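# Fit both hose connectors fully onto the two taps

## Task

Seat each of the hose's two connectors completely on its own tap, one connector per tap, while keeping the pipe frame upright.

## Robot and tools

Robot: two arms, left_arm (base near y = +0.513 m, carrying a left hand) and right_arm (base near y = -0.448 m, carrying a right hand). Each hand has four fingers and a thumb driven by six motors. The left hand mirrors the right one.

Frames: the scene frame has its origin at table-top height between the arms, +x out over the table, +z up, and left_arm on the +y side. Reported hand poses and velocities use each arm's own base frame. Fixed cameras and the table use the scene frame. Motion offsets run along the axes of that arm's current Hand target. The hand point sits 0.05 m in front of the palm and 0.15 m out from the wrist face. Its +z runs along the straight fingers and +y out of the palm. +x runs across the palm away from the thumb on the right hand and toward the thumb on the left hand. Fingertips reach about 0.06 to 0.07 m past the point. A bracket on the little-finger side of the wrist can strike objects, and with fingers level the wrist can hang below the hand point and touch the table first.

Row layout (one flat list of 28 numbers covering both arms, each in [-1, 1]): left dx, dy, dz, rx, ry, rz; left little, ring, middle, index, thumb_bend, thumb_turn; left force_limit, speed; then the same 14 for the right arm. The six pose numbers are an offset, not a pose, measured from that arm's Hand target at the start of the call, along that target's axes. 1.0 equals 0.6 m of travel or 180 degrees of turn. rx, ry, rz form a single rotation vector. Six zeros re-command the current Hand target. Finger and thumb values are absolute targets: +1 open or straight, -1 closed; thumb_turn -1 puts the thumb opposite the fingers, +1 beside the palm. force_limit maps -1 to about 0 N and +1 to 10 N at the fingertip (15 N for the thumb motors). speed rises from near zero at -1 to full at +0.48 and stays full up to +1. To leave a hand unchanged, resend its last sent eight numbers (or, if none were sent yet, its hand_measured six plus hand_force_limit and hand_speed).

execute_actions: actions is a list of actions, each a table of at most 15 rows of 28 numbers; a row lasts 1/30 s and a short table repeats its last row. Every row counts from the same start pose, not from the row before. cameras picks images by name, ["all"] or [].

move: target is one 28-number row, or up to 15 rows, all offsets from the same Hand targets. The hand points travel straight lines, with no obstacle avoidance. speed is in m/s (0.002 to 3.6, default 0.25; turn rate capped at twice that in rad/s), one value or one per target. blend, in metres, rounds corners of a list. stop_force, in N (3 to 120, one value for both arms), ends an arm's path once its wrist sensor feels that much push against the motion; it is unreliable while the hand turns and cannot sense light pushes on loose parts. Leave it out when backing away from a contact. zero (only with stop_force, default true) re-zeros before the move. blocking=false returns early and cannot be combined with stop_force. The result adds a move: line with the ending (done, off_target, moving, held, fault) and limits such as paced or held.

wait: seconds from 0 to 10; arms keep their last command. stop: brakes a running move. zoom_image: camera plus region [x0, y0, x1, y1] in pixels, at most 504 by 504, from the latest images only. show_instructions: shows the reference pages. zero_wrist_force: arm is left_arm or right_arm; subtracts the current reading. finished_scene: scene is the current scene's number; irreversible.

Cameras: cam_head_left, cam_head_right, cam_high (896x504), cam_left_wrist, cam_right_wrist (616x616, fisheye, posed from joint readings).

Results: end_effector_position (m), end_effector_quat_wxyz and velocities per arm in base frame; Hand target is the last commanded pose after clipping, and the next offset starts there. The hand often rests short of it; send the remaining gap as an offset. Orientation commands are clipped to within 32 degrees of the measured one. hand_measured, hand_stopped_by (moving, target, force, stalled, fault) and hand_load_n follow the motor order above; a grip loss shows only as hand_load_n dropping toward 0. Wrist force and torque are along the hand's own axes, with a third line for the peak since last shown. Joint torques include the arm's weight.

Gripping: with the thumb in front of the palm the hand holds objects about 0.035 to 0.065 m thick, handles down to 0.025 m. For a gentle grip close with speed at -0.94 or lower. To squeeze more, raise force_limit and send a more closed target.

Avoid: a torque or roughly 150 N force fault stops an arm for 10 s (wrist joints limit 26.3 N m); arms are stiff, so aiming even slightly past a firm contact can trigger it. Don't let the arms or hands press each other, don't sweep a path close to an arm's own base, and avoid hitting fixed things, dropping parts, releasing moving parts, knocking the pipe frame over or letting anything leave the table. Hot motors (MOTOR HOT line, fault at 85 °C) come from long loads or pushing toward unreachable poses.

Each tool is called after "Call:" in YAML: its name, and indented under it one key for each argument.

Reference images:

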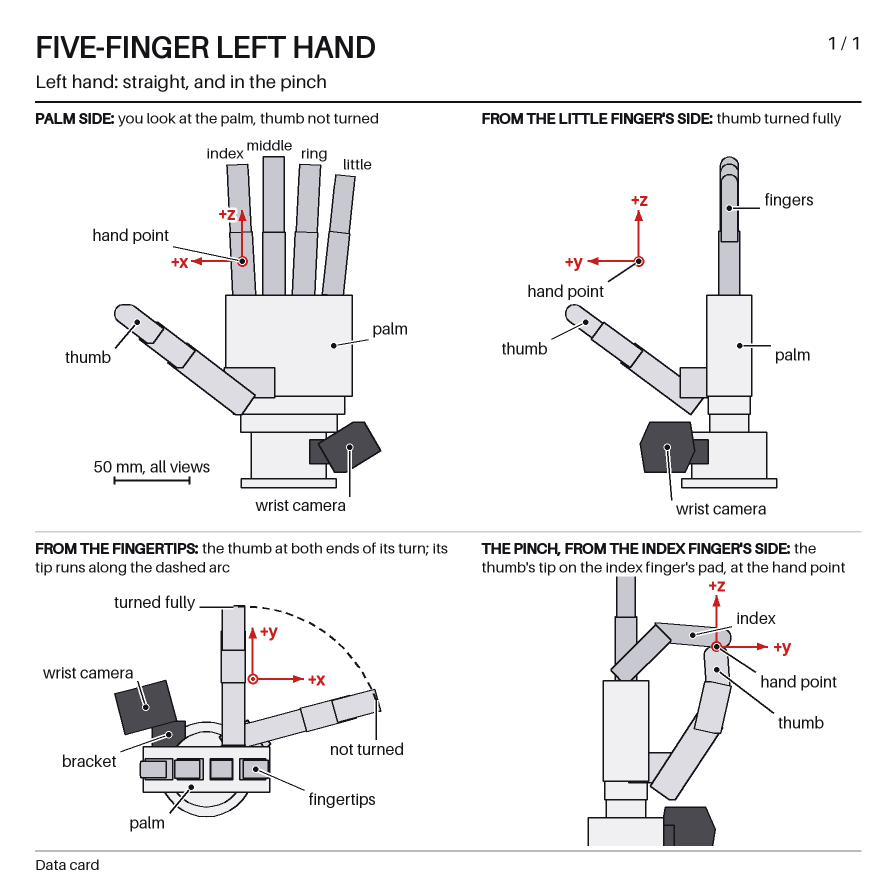

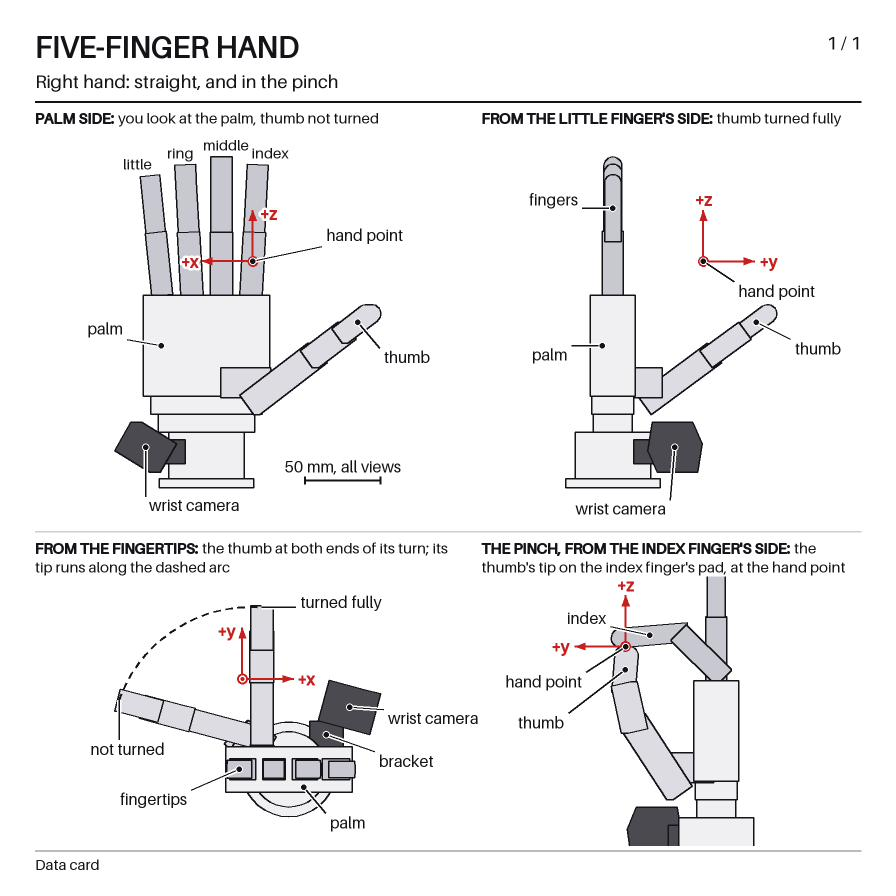

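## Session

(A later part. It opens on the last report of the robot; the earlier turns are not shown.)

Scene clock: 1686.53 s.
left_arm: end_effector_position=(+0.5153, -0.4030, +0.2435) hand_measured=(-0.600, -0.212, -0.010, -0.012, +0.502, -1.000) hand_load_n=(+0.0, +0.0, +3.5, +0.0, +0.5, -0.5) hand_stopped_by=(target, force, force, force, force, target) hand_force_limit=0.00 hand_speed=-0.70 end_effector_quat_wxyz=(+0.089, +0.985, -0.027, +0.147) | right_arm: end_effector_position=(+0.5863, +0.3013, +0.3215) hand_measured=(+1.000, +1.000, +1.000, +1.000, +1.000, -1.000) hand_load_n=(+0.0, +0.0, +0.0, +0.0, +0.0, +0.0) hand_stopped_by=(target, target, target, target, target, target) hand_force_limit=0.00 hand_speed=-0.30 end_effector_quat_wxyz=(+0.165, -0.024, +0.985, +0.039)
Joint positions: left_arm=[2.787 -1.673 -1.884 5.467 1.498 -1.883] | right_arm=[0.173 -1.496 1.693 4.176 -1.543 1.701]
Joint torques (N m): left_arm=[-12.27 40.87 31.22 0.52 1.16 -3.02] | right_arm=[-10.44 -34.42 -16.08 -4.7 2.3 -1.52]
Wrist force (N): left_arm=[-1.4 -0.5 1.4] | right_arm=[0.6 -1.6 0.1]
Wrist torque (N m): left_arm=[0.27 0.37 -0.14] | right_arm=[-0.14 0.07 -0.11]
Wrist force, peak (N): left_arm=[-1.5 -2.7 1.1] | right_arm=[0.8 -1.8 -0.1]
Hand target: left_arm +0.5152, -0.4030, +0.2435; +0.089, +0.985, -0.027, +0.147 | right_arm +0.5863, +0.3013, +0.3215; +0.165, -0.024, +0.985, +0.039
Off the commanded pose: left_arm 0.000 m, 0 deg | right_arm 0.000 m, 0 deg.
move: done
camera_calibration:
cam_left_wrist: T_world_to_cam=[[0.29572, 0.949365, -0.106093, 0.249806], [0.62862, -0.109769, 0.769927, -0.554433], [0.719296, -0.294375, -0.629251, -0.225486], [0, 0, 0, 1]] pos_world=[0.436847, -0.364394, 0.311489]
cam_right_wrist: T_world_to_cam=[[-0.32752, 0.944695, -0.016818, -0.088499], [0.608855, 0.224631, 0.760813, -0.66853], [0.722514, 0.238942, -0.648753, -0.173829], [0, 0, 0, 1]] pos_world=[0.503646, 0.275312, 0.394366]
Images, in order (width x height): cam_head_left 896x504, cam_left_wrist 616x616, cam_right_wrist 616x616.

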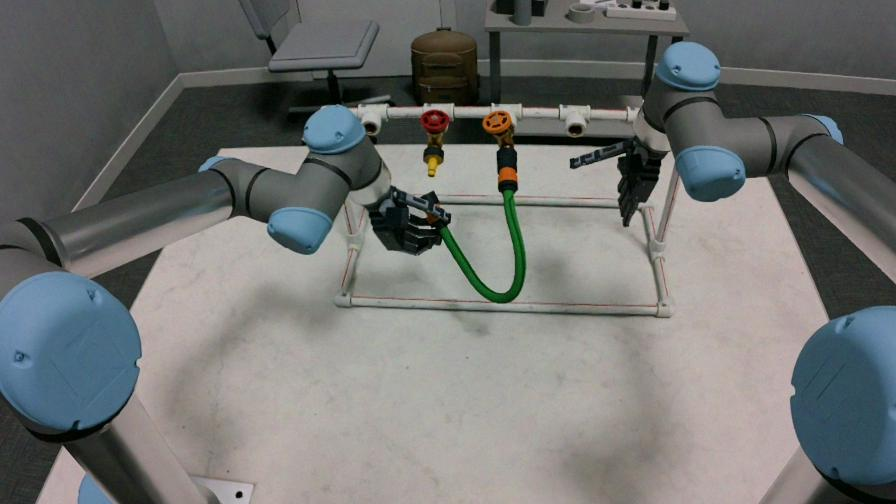

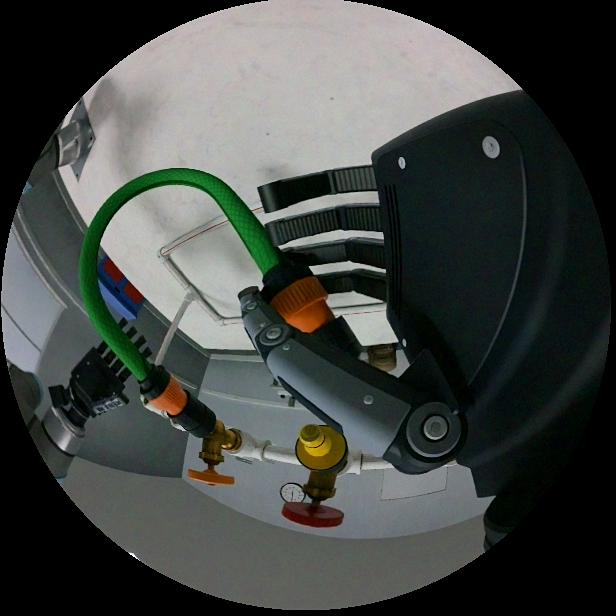

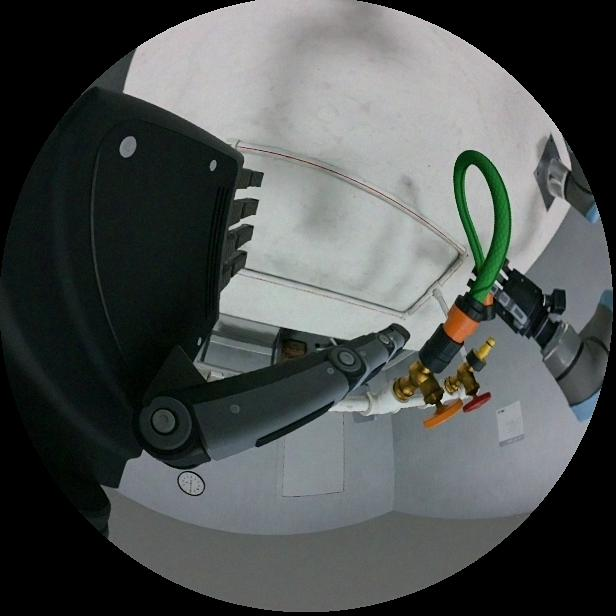

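Call:
move:
  target:
    - [-0.0023,-0.0042,0.1385,-0.1387,0,0,-0.6,-0.6,-0.72,-0.72,0.5,-1,0,-0.7,0,0,0,0,0,0,1,1,1,1,1,-1,0,-0.3]
    - [0.0057,0.1248,0.2315,-0.2778,0,0,-0.6,-0.6,-0.72,-0.72,0.5,-1,0,-0.7,0,0,0,0,0,0,1,1,1,1,1,-1,0,-0.3]
  speed: 0.07
  blend: [0.02,0]
  cameras: ["cam_left_wrist", "cam_right_wrist"]

Scene clock: 1744.33 s.
left_arm: end_effector_position=(+0.5525, -0.5018, +0.1266) hand_measured=(-0.600, -0.212, -0.012, -0.012, +0.502, -1.000) hand_load_n=(+0.0, +0.0, +0.0, +0.0, +0.0, +0.0) hand_stopped_by=(target, force, force, force, force, target) hand_force_limit=0.00 hand_speed=-0.70 end_effector_quat_wxyz=(+0.491, +0.859, -0.095, +0.108) | right_arm: end_effector_position=(+0.5863, +0.3013, +0.3215) hand_measured=(+1.000, +1.000, +1.000, +1.000, +1.000, -1.000) hand_load_n=(+0.0, +0.0, +0.0, +0.0, +0.0, +0.0) hand_stopped_by=(target, target, target, target, target, target) hand_force_limit=0.00 hand_speed=-0.30 end_effector_quat_wxyz=(+0.165, -0.024, +0.985, +0.039)
Joint positions: left_arm=[2.918 -2.285 -1.909 6.282 0.606 -1.849] | right_arm=[0.173 -1.496 1.693 4.176 -1.543 1.701]
Joint torques (N m): left_arm=[-10.77 34.37 22.66 4.42 -2.89 2.77] | right_arm=[-10.39 -33.14 -16.65 -4.62 2.42 -1.41]
Wrist force (N): left_arm=[-2.4 -0.7 -1.9] | right_arm=[0.7 -1.5 0.1]
Wrist torque (N m): left_arm=[0.20 0.20 -0.13] | right_arm=[-0.12 0.06 -0.10]
Wrist force, peak (N): left_arm=[-2.6 -1.0 -1.9] | right_arm=[0.6 -1.9 0.0]
Hand target: left_arm +0.5522, -0.5020, +0.1263; +0.497, +0.855, -0.087, +0.122 | right_arm +0.5863, +0.3013, +0.3215; +0.165, -0.024, +0.985, +0.039
Off the commanded pose: left_arm 0.000 m, 2 deg | right_arm 0.000 m, 0 deg.
joint sent to its limit (left arm) — joint 4 (wrist 1), upper limit. The joint targets still meet the commanded pose.
move: done
camera_calibration:
cam_left_wrist: T_world_to_cam=[[0.480547, 0.465424, -0.743273, 0.0559079], [0.696536, 0.312394, 0.645947, -0.308725], [0.532833, -0.828124, -0.174065, -0.577392], [0, 0, 0, 1]] pos_world=[0.495826, -0.407729, 0.140471]
cam_right_wrist: T_world_to_cam=[[-0.32752, 0.944695, -0.016818, -0.088499], [0.608855, 0.224631, 0.760813, -0.66853], [0.722514, 0.238942, -0.648753, -0.173829], [0, 0, 0, 1]] pos_world=[0.503646, 0.275312, 0.394366]
Images, in order (width x height): cam_left_wrist 616x616, cam_right_wrist 616x616.

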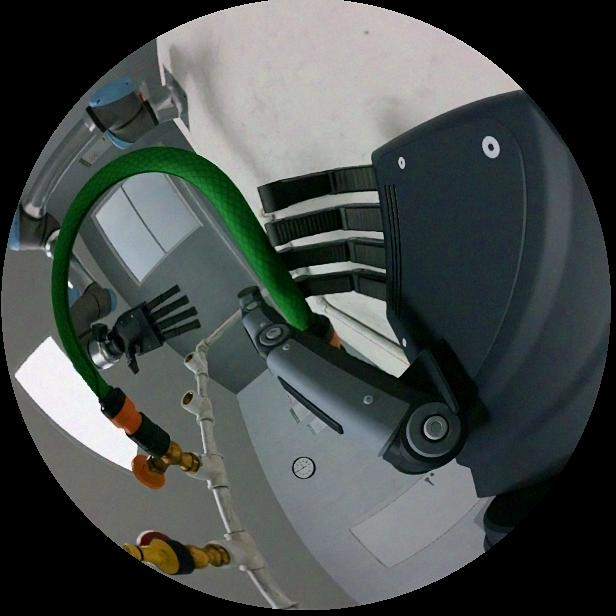

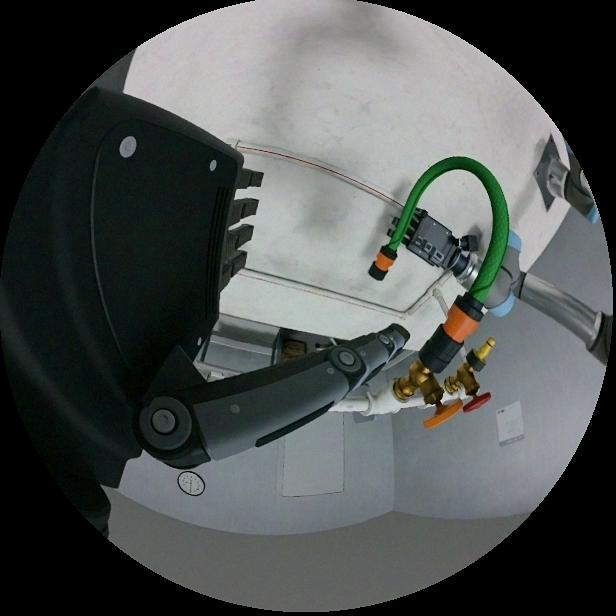

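Call:
move:
  target: [0,0,0,0,0,0,1,1,1,1,1,-1,0,0,0,0,0,0,0,0,1,1,1,1,1,-1,0,-0.3]
  speed: 0.07
  cameras: ["cam_left_wrist", "cam_right_wrist"]

Scene clock: 1749.73 s.
left_arm: end_effector_position=(+0.5525, -0.5019, +0.1266) hand_measured=(+1.000, +1.000, +1.000, +1.000, +1.000, -1.000) hand_load_n=(-0.5, +0.0, +0.0, +0.0, +0.0, -0.5) hand_stopped_by=(target, target, target, target, target, target) hand_force_limit=0.00 hand_speed=0.00 end_effector_quat_wxyz=(+0.491, +0.859, -0.095, +0.108) | right_arm: end_effector_position=(+0.5863, +0.3013, +0.3215) hand_measured=(+1.000, +1.000, +1.000, +1.000, +1.000, -1.000) hand_load_n=(+0.0, +0.0, +0.0, +0.0, -0.5, +0.0) hand_stopped_by=(target, target, target, target, target, target) hand_force_limit=0.00 hand_speed=-0.30 end_effector_quat_wxyz=(+0.165, -0.024, +0.985, +0.039)
Joint positions: left_arm=[2.918 -2.285 -1.909 6.282 0.606 -1.848] | right_arm=[0.173 -1.496 1.693 4.176 -1.543 1.701]
Joint torques (N m): left_arm=[-8.63 33.57 21.24 3.44 0.14 2.76] | right_arm=[-9.99 -33.67 -16.77 -4.65 2.34 -1.23]
Wrist force (N): left_arm=[-2.5 -0.7 -1.8] | right_arm=[0.6 -1.5 0.0]
Wrist torque (N m): left_arm=[0.16 0.21 -0.14] | right_arm=[-0.11 0.07 -0.10]
Wrist force, peak (N): left_arm=[-2.6 -0.9 -1.9] | right_arm=[0.9 -1.7 -0.1]
Hand target: left_arm +0.5522, -0.5020, +0.1263; +0.497, +0.855, -0.087, +0.122 | right_arm +0.5863, +0.3013, +0.3215; +0.165, -0.024, +0.985, +0.039
Off the commanded pose: left_arm 0.000 m, 2 deg | right_arm 0.000 m, 0 deg.
joint sent to its limit (left arm) — joint 4 (wrist 1), upper limit. The joint targets still meet the commanded pose.
move: done
camera_calibration:
cam_left_wrist: T_world_to_cam=[[0.480619, 0.465145, -0.743402, 0.0557037], [0.696616, 0.312417, 0.645849, -0.308677], [0.532664, -0.828273, -0.173874, -0.577414], [0, 0, 0, 1]] pos_world=[0.495825, -0.407731, 0.140372]
cam_right_wrist: T_world_to_cam=[[-0.32752, 0.944695, -0.016818, -0.088499], [0.608855, 0.224631, 0.760813, -0.66853], [0.722514, 0.238942, -0.648753, -0.173829], [0, 0, 0, 1]] pos_world=[0.503646, 0.275312, 0.394366]
Images, in order (width x height): cam_left_wrist 616x616, cam_right_wrist 616x616.

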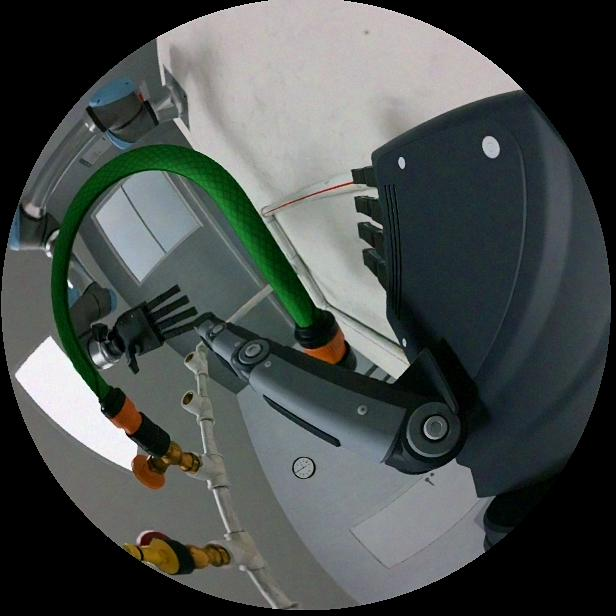

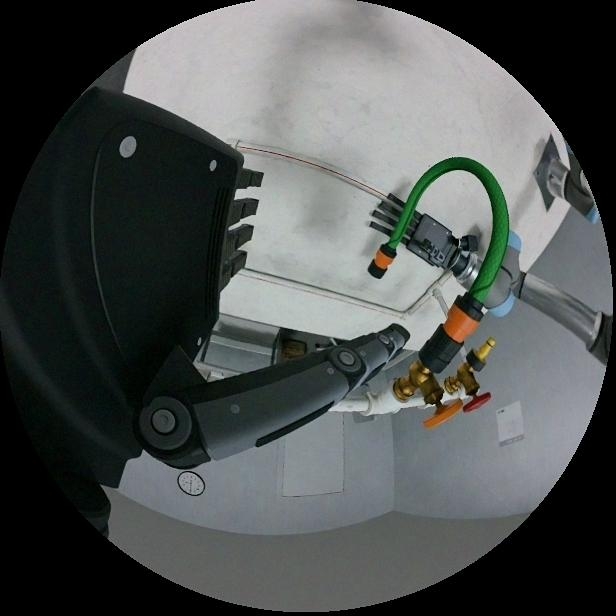

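Call:
move:
  target: [0.1173,-0.028,0.0077,0.0022,-0.0304,-0.0639,1,1,1,1,1,-1,0,0,0,0,0,0,0,0,1,1,1,1,1,-1,0,-0.3]
  speed: 0.05
  cameras: ["cam_left_wrist", "cam_right_wrist"]

Call:
zoom_image:
  camera: "cam_left_wrist"
  region: [200, 200, 400, 400]

Scene clock: 1762.70 s.
left_arm: end_effector_position=(+0.6245, -0.4997, +0.1310) hand_measured=(+1.000, +1.000, +1.000, +1.000, +1.000, -1.000) hand_load_n=(+0.0, +0.0, +0.0, +0.0, +0.0, +0.0) hand_stopped_by=(target, target, target, target, target, target) hand_force_limit=0.00 hand_speed=0.00 end_effector_quat_wxyz=(+0.499, +0.866, -0.024, +0.031) | right_arm: end_effector_position=(+0.5863, +0.3013, +0.3215) hand_measured=(+1.000, +1.000, +1.000, +1.000, +1.000, -1.000) hand_load_n=(+0.0, +0.0, +0.0, +0.0, +0.0, +0.0) hand_stopped_by=(target, target, target, target, target, target) hand_force_limit=0.00 hand_speed=-0.30 end_effector_quat_wxyz=(+0.165, -0.024, +0.985, +0.039)
Joint positions: left_arm=[2.946 -2.326 -1.714 5.987 0.569 -1.919] | right_arm=[0.173 -1.496 1.693 4.176 -1.543 1.701]
Joint torques (N m): left_arm=[9.03 37.41 25.58 0.25 -2.96 -3.06] | right_arm=[-9.81 -33.05 -16.85 -4.5 2.34 -1.14]
Wrist force (N): left_arm=[-1.9 -1.1 -2.0] | right_arm=[0.7 -1.5 0.0]
Wrist torque (N m): left_arm=[0.15 0.16 0.02] | right_arm=[-0.10 0.07 -0.10]
Wrist force, peak (N): left_arm=[-2.7 -0.9 -1.9] | right_arm=[0.9 -1.7 0.1]
Hand target: left_arm +0.6246, -0.4997, +0.1310; +0.499, +0.866, -0.024, +0.031 | right_arm +0.5863, +0.3013, +0.3215; +0.165, -0.024, +0.985, +0.039
Off the commanded pose: left_arm 0.000 m, 0 deg | right_arm 0.000 m, 0 deg.
move: done
camera_calibration:
cam_left_wrist: T_world_to_cam=[[0.295786, 0.477083, -0.827589, 0.155752], [0.798317, 0.352321, 0.488427, -0.385373], [0.524597, -0.805147, -0.276652, -0.583146], [0, 0, 0, 1]] pos_world=[0.567497, -0.40805, 0.155797]
cam_right_wrist: T_world_to_cam=[[-0.32752, 0.944695, -0.016818, -0.088499], [0.608855, 0.224631, 0.760813, -0.66853], [0.722514, 0.238942, -0.648753, -0.173829], [0, 0, 0, 1]] pos_world=[0.503646, 0.275312, 0.394366]
Images, in order (width x height): cam_left_wrist 616x616, cam_right_wrist 616x616.

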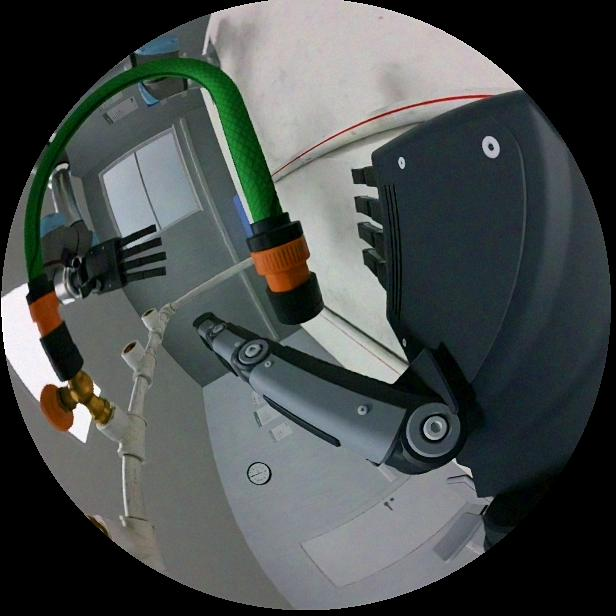

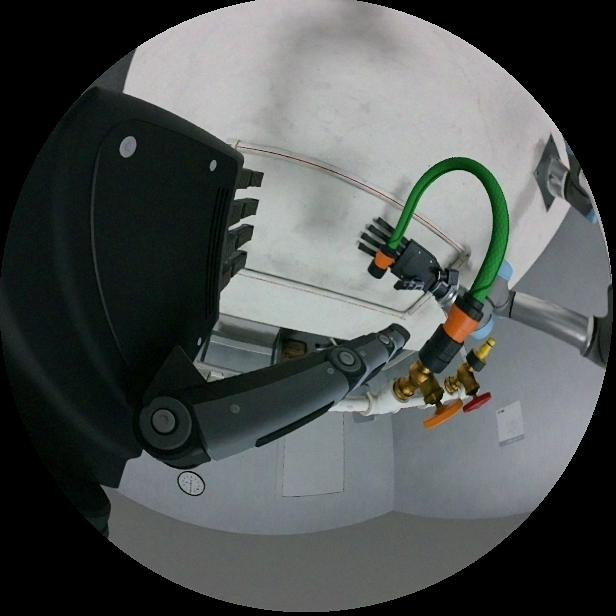

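Scaled by 2.520 from the camera's 616x616 image, which has a finer 880x880 frame.

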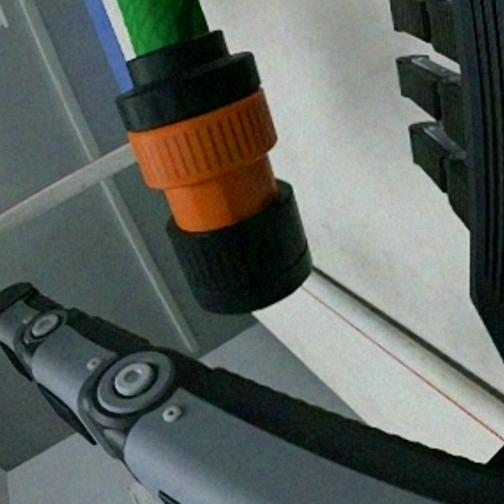

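Call:
move:
  target: [0,0,0.0167,0,0,0,1,1,1,1,1,-1,0,0,0,0,0,0,0,0,1,1,1,1,1,-1,0,-0.3]
  speed: 0.03

Call:
move:
  target: [0,0,0,0,0,0,-0.6,-0.7,-0.7,-0.7,-0.3,-1,0.1,-0.8,0,0,0,0,0,0,1,1,1,1,1,-1,0,-0.3]
  speed: 0.05
  cameras: ["cam_left_wrist", "cam_right_wrist"]

Call:
zoom_image:
  camera: "cam_left_wrist"
  region: [200, 200, 400, 400]

Call:
zoom_image:
  camera: "cam_right_wrist"
  region: [320, 200, 480, 360]

Scene clock: 1772.60 s.
left_arm: end_effector_position=(+0.6249, -0.5083, +0.1260) hand_measured=(+1.000, +1.000, +1.000, +1.000, +1.000, -1.000) hand_load_n=(+0.0, +0.0, +0.0, +0.0, +0.0, -0.5) hand_stopped_by=(target, target, target, target, target, target) hand_force_limit=0.00 hand_speed=0.00 end_effector_quat_wxyz=(+0.499, +0.866, -0.024, +0.031) | right_arm: end_effector_position=(+0.5863, +0.3013, +0.3215) hand_measured=(+1.000, +1.000, +1.000, +1.000, +1.000, -1.000) hand_load_n=(+0.0, +0.0, +0.0, +0.0, +0.0, +0.0) hand_stopped_by=(target, target, target, target, target, target) hand_force_limit=0.00 hand_speed=-0.30 end_effector_quat_wxyz=(+0.165, -0.024, +0.985, +0.039)
Joint positions: left_arm=[2.933 -2.345 -1.699 6.01 0.574 -1.942] | right_arm=[0.173 -1.496 1.693 4.176 -1.543 1.701]
Joint torques (N m): left_arm=[-10.61 39.07 24.72 4.37 0.59 -3.13] | right_arm=[-9.77 -34.14 -17 -4.54 2.24 -1.16]
Wrist force (N): left_arm=[-1.9 -0.9 -2.0] | right_arm=[0.6 -1.5 0.1]
Wrist torque (N m): left_arm=[0.17 0.17 0.01] | right_arm=[-0.13 0.08 -0.11]
Wrist force, peak (N): left_arm=[-2.1 -1.2 -2.0] | right_arm=[0.8 -1.7 0.0]
Hand target: left_arm +0.6249, -0.5084, +0.1259; +0.499, +0.866, -0.024, +0.031 | right_arm +0.5863, +0.3013, +0.3215; +0.165, -0.024, +0.985, +0.039
Off the commanded pose: left_arm 0.000 m, 0 deg | right_arm 0.000 m, 0 deg.
move: done

Scene clock: 1775.30 s.
left_arm: end_effector_position=(+0.6249, -0.5084, +0.1259) hand_measured=(-0.348, -0.070, -0.052, -0.034, +0.474, -1.000) hand_load_n=(+5.0, +0.0, +0.0, +0.0, +8.0, +4.5) hand_stopped_by=(force, force, force, force, force, target) hand_force_limit=0.10 hand_speed=-0.80 end_effector_quat_wxyz=(+0.499, +0.866, -0.024, +0.031) | right_arm: end_effector_position=(+0.5863, +0.3013, +0.3215) hand_measured=(+1.000, +1.000, +1.000, +1.000, +1.000, -1.000) hand_load_n=(+0.0, +0.0, +0.0, +0.5, +0.0, +0.0) hand_stopped_by=(target, target, target, target, target, target) hand_force_limit=0.00 hand_speed=-0.30 end_effector_quat_wxyz=(+0.165, -0.024, +0.985, +0.039)
Joint positions: left_arm=[2.933 -2.345 -1.699 6.01 0.574 -1.942] | right_arm=[0.173 -1.496 1.693 4.176 -1.543 1.701]
Joint torques (N m): left_arm=[-10.26 39.44 24.16 4.2 -2.01 -2.97] | right_arm=[-9.72 -33.46 -17.04 -4.53 2.37 -1.34]
Wrist force (N): left_arm=[-2.2 -2.2 -1.4] | right_arm=[0.8 -1.4 -0.2]
Wrist torque (N m): left_arm=[0.12 0.28 0.22] | right_arm=[-0.09 0.06 -0.09]
Wrist force, peak (N): left_arm=[-2.2 -2.1 -1.7] | right_arm=[0.8 -1.8 0.1]
Hand target: left_arm +0.6249, -0.5084, +0.1259; +0.499, +0.866, -0.024, +0.031 | right_arm +0.5863, +0.3013, +0.3215; +0.165, -0.024, +0.985, +0.039
Off the commanded pose: left_arm 0.000 m, 0 deg | right_arm 0.000 m, 0 deg.
move: done
camera_calibration:
cam_left_wrist: T_world_to_cam=[[0.295676, 0.47712, -0.827606, 0.155757], [0.798367, 0.352321, 0.488345, -0.380121], [0.524582, -0.805125, -0.276744, -0.591659], [0, 0, 0, 1]] pos_world=[0.567796, -0.41675, 0.150797]
cam_right_wrist: T_world_to_cam=[[-0.32752, 0.944695, -0.016818, -0.088499], [0.608855, 0.224631, 0.760813, -0.66853], [0.722514, 0.238942, -0.648753, -0.173829], [0, 0, 0, 1]] pos_world=[0.503646, 0.275312, 0.394366]
Images, in order (width x height): cam_left_wrist 616x616, cam_right_wrist 616x616.

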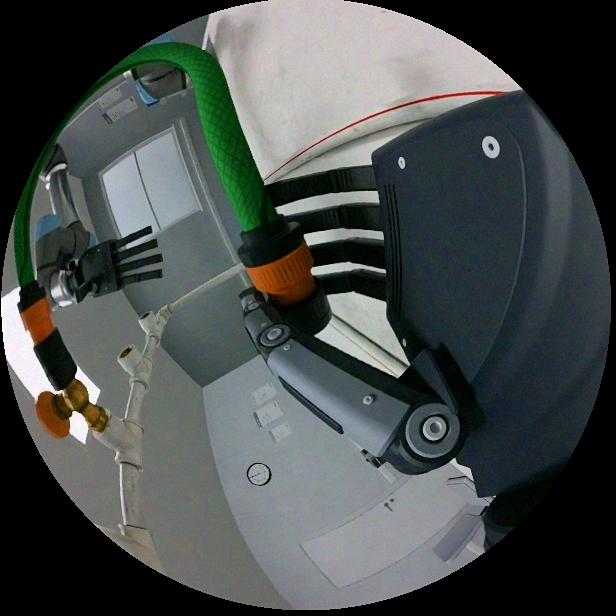

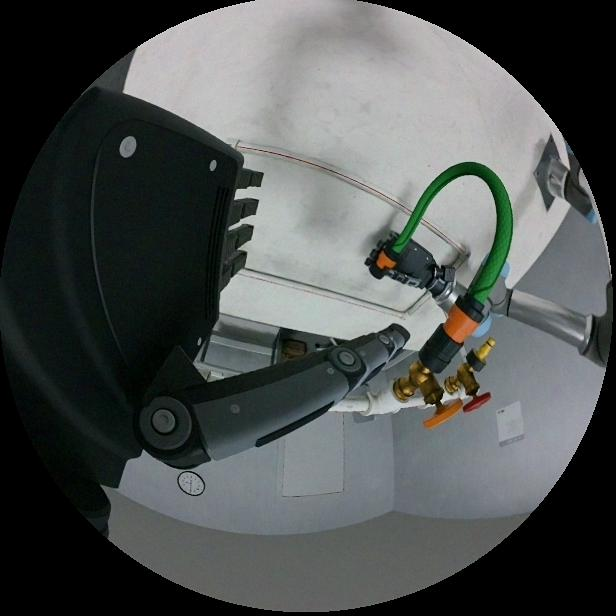

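Scaled by 2.520 from the camera's 616x616 image, which has a finer 880x880 frame.

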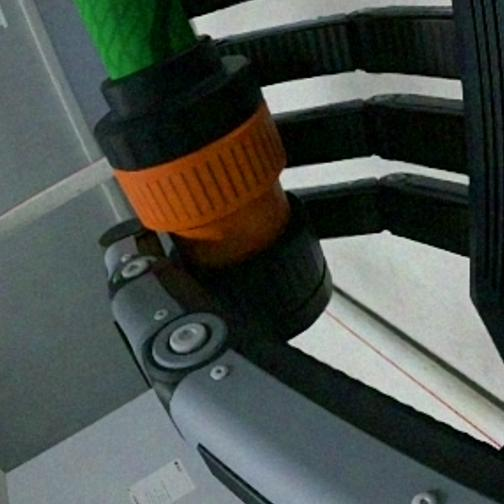

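Scaled by 3.150 from the camera's 616x616 image, which has a finer 880x880 frame.

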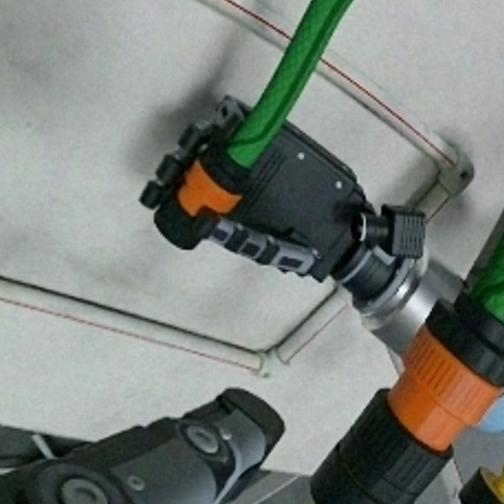

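Call:
move:
  target: [0,0,0,0,0,0,-0.6,-0.74,-0.74,-0.74,-0.3,-1,0.3,-0.8,0,0,0,0,0,0,1,1,1,1,1,-1,0,-0.3]
  speed: 0.05
  cameras: ["cam_left_wrist"]

Call:
zoom_image:
  camera: "cam_left_wrist"
  region: [200, 200, 400, 400]

Scene clock: 1778.73 s.
left_arm: end_effector_position=(+0.6249, -0.5084, +0.1259) hand_measured=(-0.348, -0.142, -0.140, -0.068, +0.474, -1.000) hand_load_n=(+1.0, +0.0, +1.5, +0.0, +3.5, -0.5) hand_stopped_by=(force, force, force, force, force, target) hand_force_limit=0.30 hand_speed=-0.80 end_effector_quat_wxyz=(+0.499, +0.866, -0.024, +0.031) | right_arm: end_effector_position=(+0.5863, +0.3013, +0.3215) hand_measured=(+1.000, +1.000, +1.000, +1.000, +1.000, -1.000) hand_load_n=(+0.0, +0.0, +0.0, +0.0, +0.0, +0.0) hand_stopped_by=(target, target, target, target, target, target) hand_force_limit=0.00 hand_speed=-0.30 end_effector_quat_wxyz=(+0.165, -0.024, +0.985, +0.039)
Joint positions: left_arm=[2.933 -2.345 -1.699 6.01 0.574 -1.942] | right_arm=[0.173 -1.496 1.693 4.176 -1.543 1.701]
Joint torques (N m): left_arm=[-7.46 42.63 23.32 4.01 -2.02 -3.12] | right_arm=[-8.89 -33.29 -17.2 -4.4 2.34 -1.22]
Wrist force (N): left_arm=[-2.3 -1.5 -1.4] | right_arm=[0.7 -1.5 0.2]
Wrist torque (N m): left_arm=[0.15 0.29 0.09] | right_arm=[-0.12 0.06 -0.10]
Wrist force, peak (N): left_arm=[-2.5 -2.0 -1.8] | right_arm=[0.7 -1.8 0.0]
Hand target: left_arm +0.6249, -0.5084, +0.1259; +0.499, +0.866, -0.024, +0.031 | right_arm +0.5863, +0.3013, +0.3215; +0.165, -0.024, +0.985, +0.039
Off the commanded pose: left_arm 0.000 m, 0 deg | right_arm 0.000 m, 0 deg.
move: done
camera_calibration:
cam_left_wrist: T_world_to_cam=[[0.295676, 0.47712, -0.827606, 0.155757], [0.798367, 0.352321, 0.488345, -0.380121], [0.524582, -0.805125, -0.276744, -0.591659], [0, 0, 0, 1]] pos_world=[0.567796, -0.41675, 0.150797]
Images, in order (width x height): cam_left_wrist 616x616.

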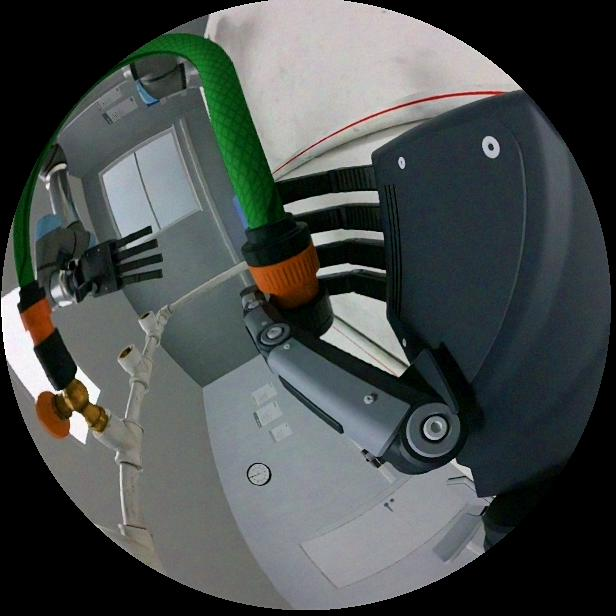

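Scaled by 2.520 from the camera's 616x616 image, which has a finer 880x880 frame.

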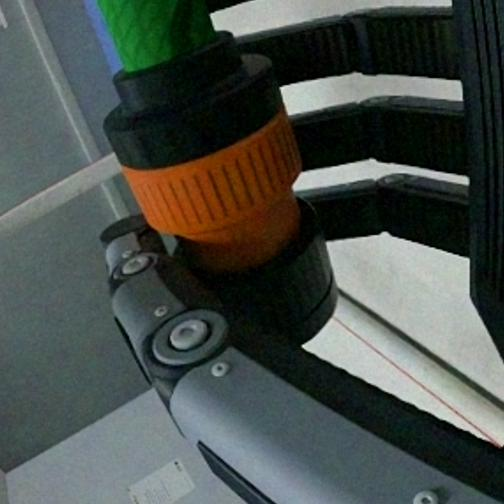

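Call:
move:
  target: [0,0,0,0,0,0,-0.6,-0.76,-0.76,-0.76,-0.36,-1,0.4,-0.8,0,0,0,0,0,0,1,1,1,1,1,-1,0,-0.3]
  speed: 0.05
  cameras: ["cam_left_wrist"]

Call:
zoom_image:
  camera: "cam_left_wrist"
  region: [200, 200, 400, 400]

Scene clock: 1783.10 s.
left_arm: end_effector_position=(+0.6249, -0.5084, +0.1259) hand_measured=(-0.348, -0.760, -0.356, -0.758, +0.356, -1.000) hand_load_n=(+0.0, +0.5, +11.5, +5.0, +11.5, +0.0) hand_stopped_by=(force, target, force, target, force, target) hand_force_limit=0.40 hand_speed=-0.80 end_effector_quat_wxyz=(+0.499, +0.866, -0.024, +0.031) | right_arm: end_effector_position=(+0.5863, +0.3013, +0.3215) hand_measured=(+1.000, +1.000, +1.000, +1.000, +1.000, -1.000) hand_load_n=(+0.0, +0.0, +0.0, +0.0, +0.0, +0.0) hand_stopped_by=(target, target, target, target, target, target) hand_force_limit=0.00 hand_speed=-0.30 end_effector_quat_wxyz=(+0.165, -0.024, +0.985, +0.039)
Joint positions: left_arm=[2.933 -2.345 -1.699 6.01 0.574 -1.942] | right_arm=[0.173 -1.496 1.693 4.176 -1.543 1.701]
Joint torques (N m): left_arm=[-4.25 46.88 21.28 3.67 -2.03 -3.05] | right_arm=[-9.42 -33.42 -16.95 -4.35 2.35 -1.2]
Wrist force (N): left_arm=[-1.8 -0.6 -1.9] | right_arm=[0.7 -1.6 0.2]
Wrist torque (N m): left_arm=[0.17 0.16 0.00] | right_arm=[-0.13 0.06 -0.10]
Wrist force, peak (N): left_arm=[-2.4 -1.4 -1.8] | right_arm=[0.7 -1.8 0.1]
Hand target: left_arm +0.6249, -0.5084, +0.1259; +0.499, +0.866, -0.024, +0.031 | right_arm +0.5863, +0.3013, +0.3215; +0.165, -0.024, +0.985, +0.039
Off the commanded pose: left_arm 0.000 m, 0 deg | right_arm 0.000 m, 0 deg.
move: done
camera_calibration:
cam_left_wrist: T_world_to_cam=[[0.295676, 0.47712, -0.827606, 0.155757], [0.798367, 0.352321, 0.488345, -0.380121], [0.524582, -0.805125, -0.276744, -0.591659], [0, 0, 0, 1]] pos_world=[0.567796, -0.41675, 0.150797]
Images, in order (width x height): cam_left_wrist 616x616.

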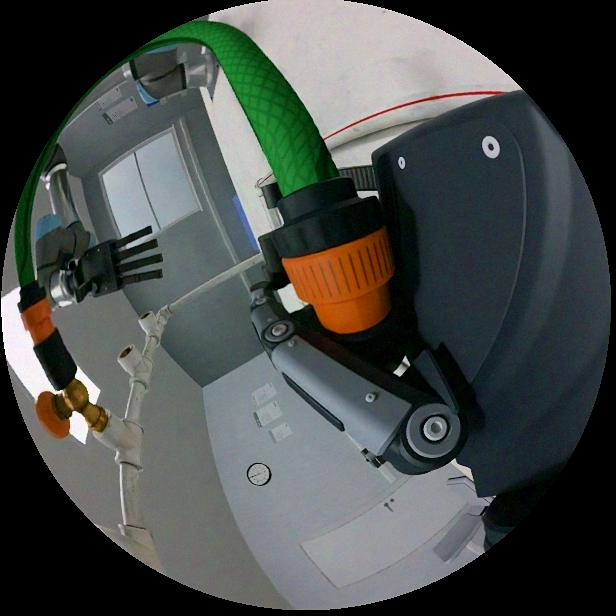

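Scaled by 2.520 from the camera's 616x616 image, which has a finer 880x880 frame.

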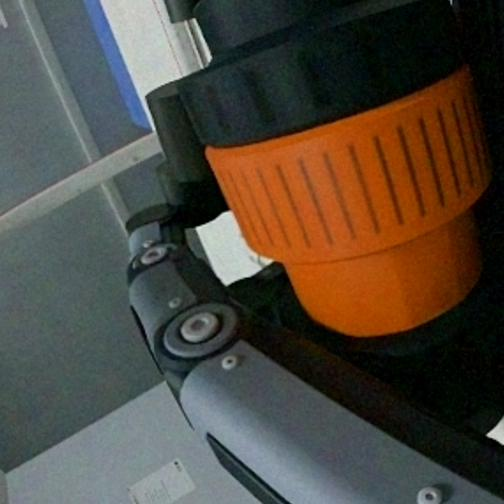

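Call:
move:
  target: [-0.1292,0.0628,-0.1057,0.1365,0.0442,0.0563,-0.6,-0.76,-0.76,-0.76,-0.36,-1,0.4,-0.8,0,0,0,0,0,0,1,1,1,1,1,-1,0,-0.3]
  speed: 0.05
  cameras: ["cam_left_wrist","cam_right_wrist","cam_head_left"]

Call:
zoom_image:
  camera: "cam_left_wrist"
  region: [200, 200, 440, 440]

Scene clock: 1823.67 s.
left_arm: end_effector_position=(+0.5430, -0.4716, +0.1841) hand_measured=(-0.348, -0.760, -0.356, -0.758, +0.356, -1.000) hand_load_n=(+0.0, +1.0, +12.0, +5.5, +11.5, +0.0) hand_stopped_by=(force, target, force, target, force, target) hand_force_limit=0.40 hand_speed=-0.80 end_effector_quat_wxyz=(+0.299, +0.942, -0.058, +0.139) | right_arm: end_effector_position=(+0.5863, +0.3013, +0.3215) hand_measured=(+1.000, +1.000, +1.000, +1.000, +1.000, -1.000) hand_load_n=(+0.0, +0.0, +0.0, +0.0, +0.0, +0.0) hand_stopped_by=(target, target, target, target, target, target) hand_force_limit=0.00 hand_speed=-0.30 end_effector_quat_wxyz=(+0.165, -0.024, +0.985, +0.039)
Joint positions: left_arm=[2.856 -1.931 -1.956 5.911 1.056 -1.855] | right_arm=[0.173 -1.496 1.693 4.176 -1.543 1.701]
Joint torques (N m): left_arm=[-12.29 47.31 7.38 0.54 0.73 2.88] | right_arm=[-10 -32.77 -16.6 -4.27 2.14 -0.97]
Wrist force (N): left_arm=[-0.4 -1.6 -0.1] | right_arm=[0.6 -1.7 0.1]
Wrist torque (N m): left_arm=[0.09 0.22 -0.17] | right_arm=[-0.14 0.07 -0.11]
Wrist force, peak (N): left_arm=[-2.2 -0.6 -2.0] | right_arm=[0.7 -1.8 0.0]
Hand target: left_arm +0.5429, -0.4716, +0.1842; +0.299, +0.942, -0.058, +0.139 | right_arm +0.5863, +0.3013, +0.3215; +0.165, -0.024, +0.985, +0.039
Off the commanded pose: left_arm 0.000 m, 0 deg | right_arm 0.000 m, 0 deg.
move: done
camera_calibration:
cam_left_wrist: T_world_to_cam=[[0.405042, 0.781046, -0.475298, 0.229715], [0.638225, 0.130706, 0.758673, -0.42346], [0.654682, -0.610642, -0.445542, -0.450905], [0, 0, 0, 1]] pos_world=[0.472419, -0.399411, 0.229554]
cam_right_wrist: T_world_to_cam=[[-0.32752, 0.944695, -0.016818, -0.088499], [0.608855, 0.224631, 0.760813, -0.66853], [0.722514, 0.238942, -0.648753, -0.173829], [0, 0, 0, 1]] pos_world=[0.503646, 0.275312, 0.394366]
Images, in order (width x height): cam_head_left 896x504, cam_left_wrist 616x616, cam_right_wrist 616x616.

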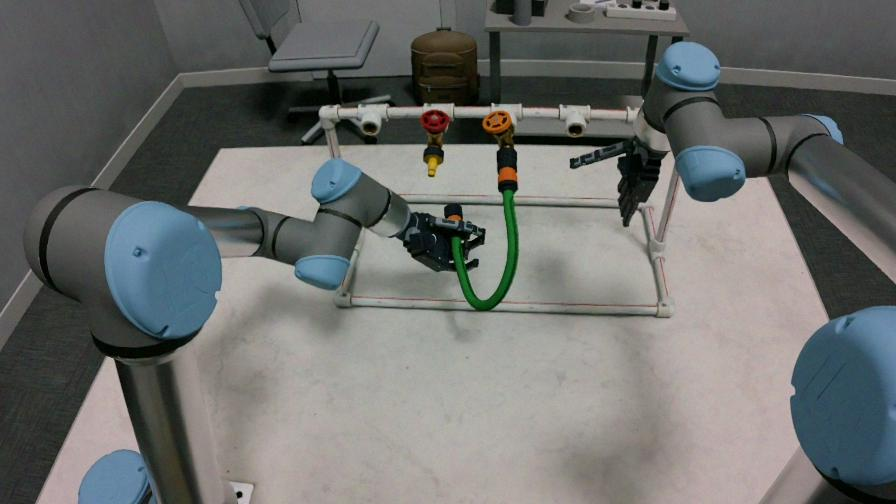

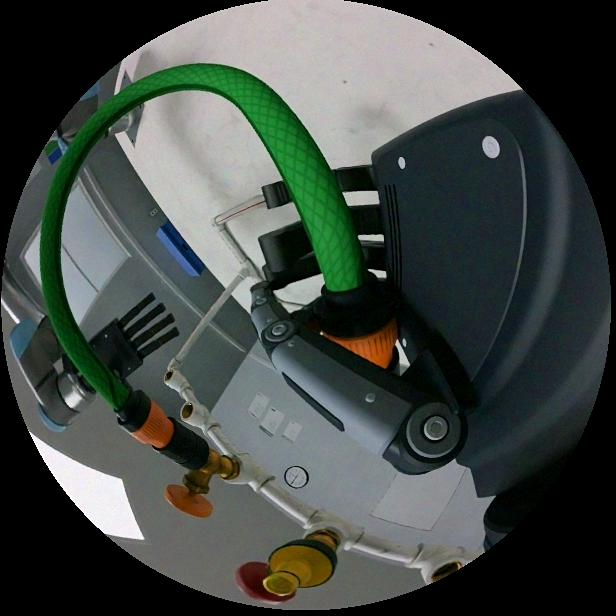

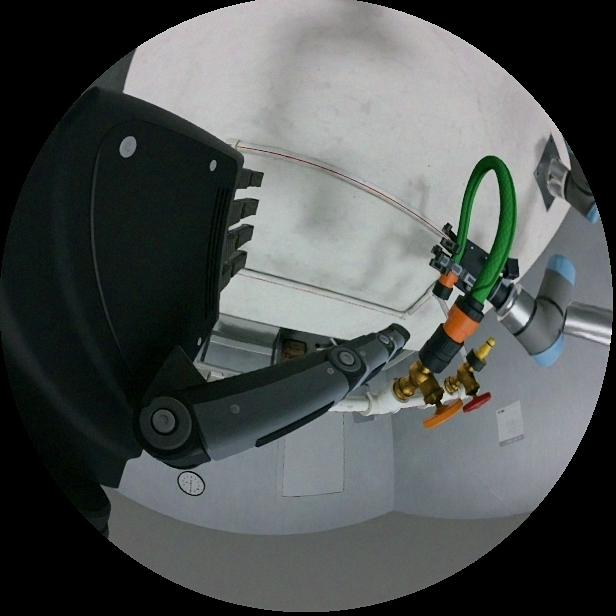

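Scaled by 2.100 from the camera's 616x616 image, which has a finer 880x880 frame.

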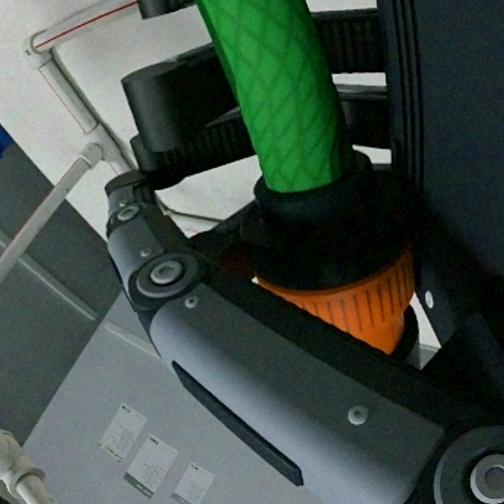

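Call:
move:
  target: [0,0,0,0,0,0,-0.6,-0.76,-0.1,-0.1,-0.36,-1,0.4,-0.6,0,0,0,0,0,0,1,1,1,1,1,-1,0,-0.3]
  speed: 0.05

Call:
move:
  target: [0,0,0,0,0,0,-0.6,-0.76,-0.1,-0.1,-0.9,-1,0.3,-0.75,0,0,0,0,0,0,1,1,1,1,1,-1,0,-0.3]
  speed: 0.05
  cameras: ["cam_left_wrist","cam_right_wrist"]

Call:
zoom_image:
  camera: "cam_left_wrist"
  region: [200, 200, 440, 440]

Scene clock: 1842.23 s.
left_arm: end_effector_position=(+0.5429, -0.4716, +0.1842) hand_measured=(-0.348, -0.760, -0.100, -0.100, +0.354, -1.000) hand_load_n=(+0.0, +1.0, +0.5, +0.5, +0.0, +0.0) hand_stopped_by=(force, target, target, target, force, target) hand_force_limit=0.40 hand_speed=-0.60 end_effector_quat_wxyz=(+0.299, +0.942, -0.058, +0.139) | right_arm: end_effector_position=(+0.5863, +0.3013, +0.3215) hand_measured=(+1.000, +1.000, +1.000, +1.000, +1.000, -1.000) hand_load_n=(+0.0, +0.0, +0.0, +0.0, +0.0, +0.0) hand_stopped_by=(target, target, target, target, target, target) hand_force_limit=0.00 hand_speed=-0.30 end_effector_quat_wxyz=(+0.165, -0.024, +0.985, +0.039)
Joint positions: left_arm=[2.855 -1.93 -1.956 5.911 1.056 -1.855] | right_arm=[0.173 -1.496 1.693 4.176 -1.543 1.701]
Joint torques (N m): left_arm=[-12.38 48.25 8.1 0.7 0.29 2.83] | right_arm=[-9.77 -33.3 -17.2 -4.17 2.31 -1.03]
Wrist force (N): left_arm=[-0.6 -1.5 -0.2] | right_arm=[0.6 -1.5 -0.1]
Wrist torque (N m): left_arm=[0.10 0.26 -0.18] | right_arm=[-0.10 0.07 -0.10]
Wrist force, peak (N): left_arm=[-1.0 -1.9 -0.2] | right_arm=[0.8 -1.7 0.1]
Hand target: left_arm +0.5429, -0.4716, +0.1842; +0.299, +0.942, -0.058, +0.139 | right_arm +0.5863, +0.3013, +0.3215; +0.165, -0.024, +0.985, +0.039
Off the commanded pose: left_arm 0.000 m, 0 deg | right_arm 0.000 m, 0 deg.
move: done

Scene clock: 1843.80 s.
left_arm: end_effector_position=(+0.5429, -0.4716, +0.1842) hand_measured=(-0.348, -0.760, -0.100, -0.100, -0.104, -1.000) hand_load_n=(+0.0, +0.5, +0.0, +0.0, +10.5, +0.0) hand_stopped_by=(force, target, target, target, force, target) hand_force_limit=0.30 hand_speed=-0.75 end_effector_quat_wxyz=(+0.299, +0.942, -0.058, +0.139) | right_arm: end_effector_position=(+0.5863, +0.3013, +0.3215) hand_measured=(+1.000, +1.000, +1.000, +1.000, +1.000, -1.000) hand_load_n=(+0.0, +0.0, +0.0, +0.0, +0.0, +0.0) hand_stopped_by=(target, target, target, target, target, target) hand_force_limit=0.00 hand_speed=-0.30 end_effector_quat_wxyz=(+0.165, -0.024, +0.985, +0.039)
Joint positions: left_arm=[2.855 -1.93 -1.956 5.911 1.056 -1.855] | right_arm=[0.173 -1.496 1.693 4.176 -1.543 1.701]
Joint torques (N m): left_arm=[-12.04 47.94 9.95 0.85 -0.34 2.62] | right_arm=[-8.73 -32.77 -16.89 -4.21 2.28 -0.85]
Wrist force (N): left_arm=[-0.3 -1.2 -0.1] | right_arm=[0.6 -1.7 0.0]
Wrist torque (N m): left_arm=[0.07 0.19 -0.24] | right_arm=[-0.15 0.08 -0.11]
Wrist force, peak (N): left_arm=[-0.8 -1.9 0.0] | right_arm=[0.8 -1.8 0.0]
Hand target: left_arm +0.5429, -0.4716, +0.1842; +0.299, +0.942, -0.058, +0.139 | right_arm +0.5863, +0.3013, +0.3215; +0.165, -0.024, +0.985, +0.039
Off the commanded pose: left_arm 0.000 m, 0 deg | right_arm 0.000 m, 0 deg.
move: done
camera_calibration:
cam_left_wrist: T_world_to_cam=[[0.405065, 0.781145, -0.475116, 0.229701], [0.638199, 0.130538, 0.758723, -0.423527], [0.654694, -0.610551, -0.445649, -0.450849], [0, 0, 0, 1]] pos_world=[0.472419, -0.39941, 0.229554]
cam_right_wrist: T_world_to_cam=[[-0.32752, 0.944695, -0.016818, -0.088499], [0.608855, 0.224631, 0.760813, -0.66853], [0.722514, 0.238942, -0.648753, -0.173829], [0, 0, 0, 1]] pos_world=[0.503646, 0.275312, 0.394366]
Images, in order (width x height): cam_left_wrist 616x616, cam_right_wrist 616x616.

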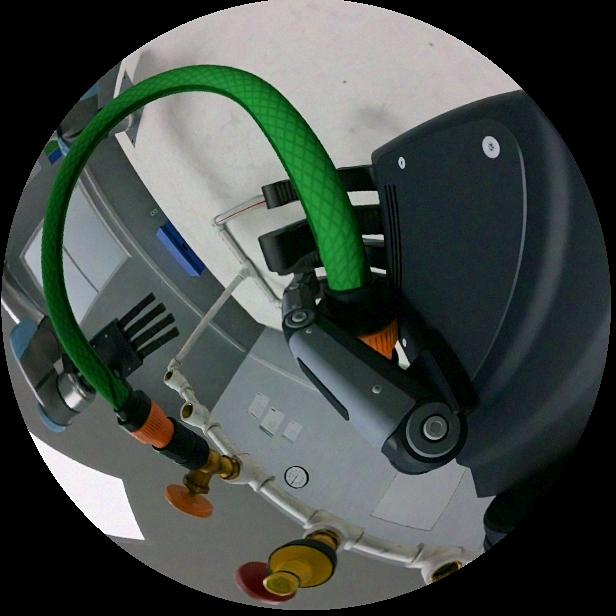

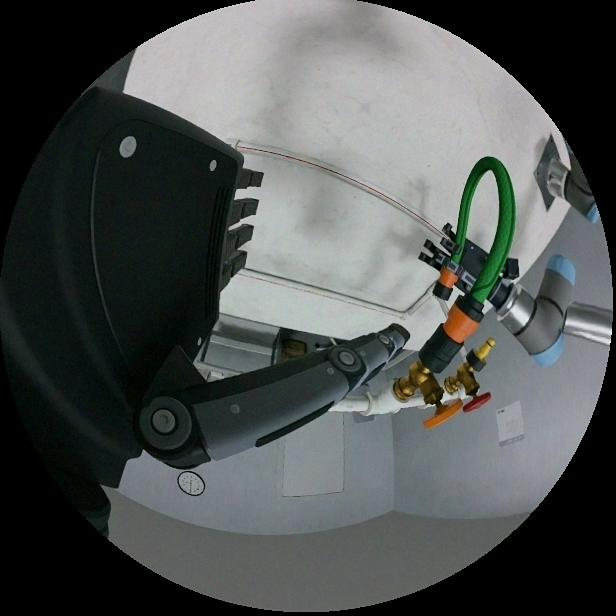

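Scaled by 2.100 from the camera's 616x616 image, which has a finer 880x880 frame.

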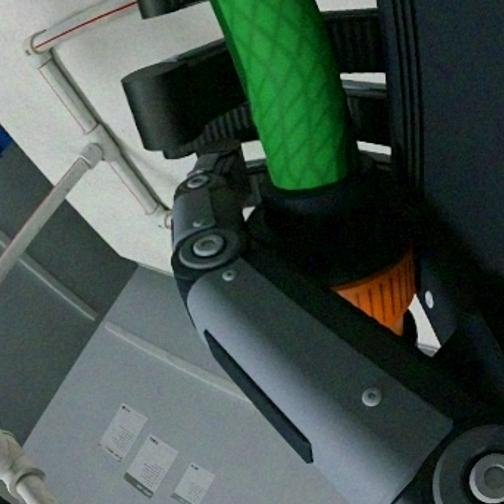

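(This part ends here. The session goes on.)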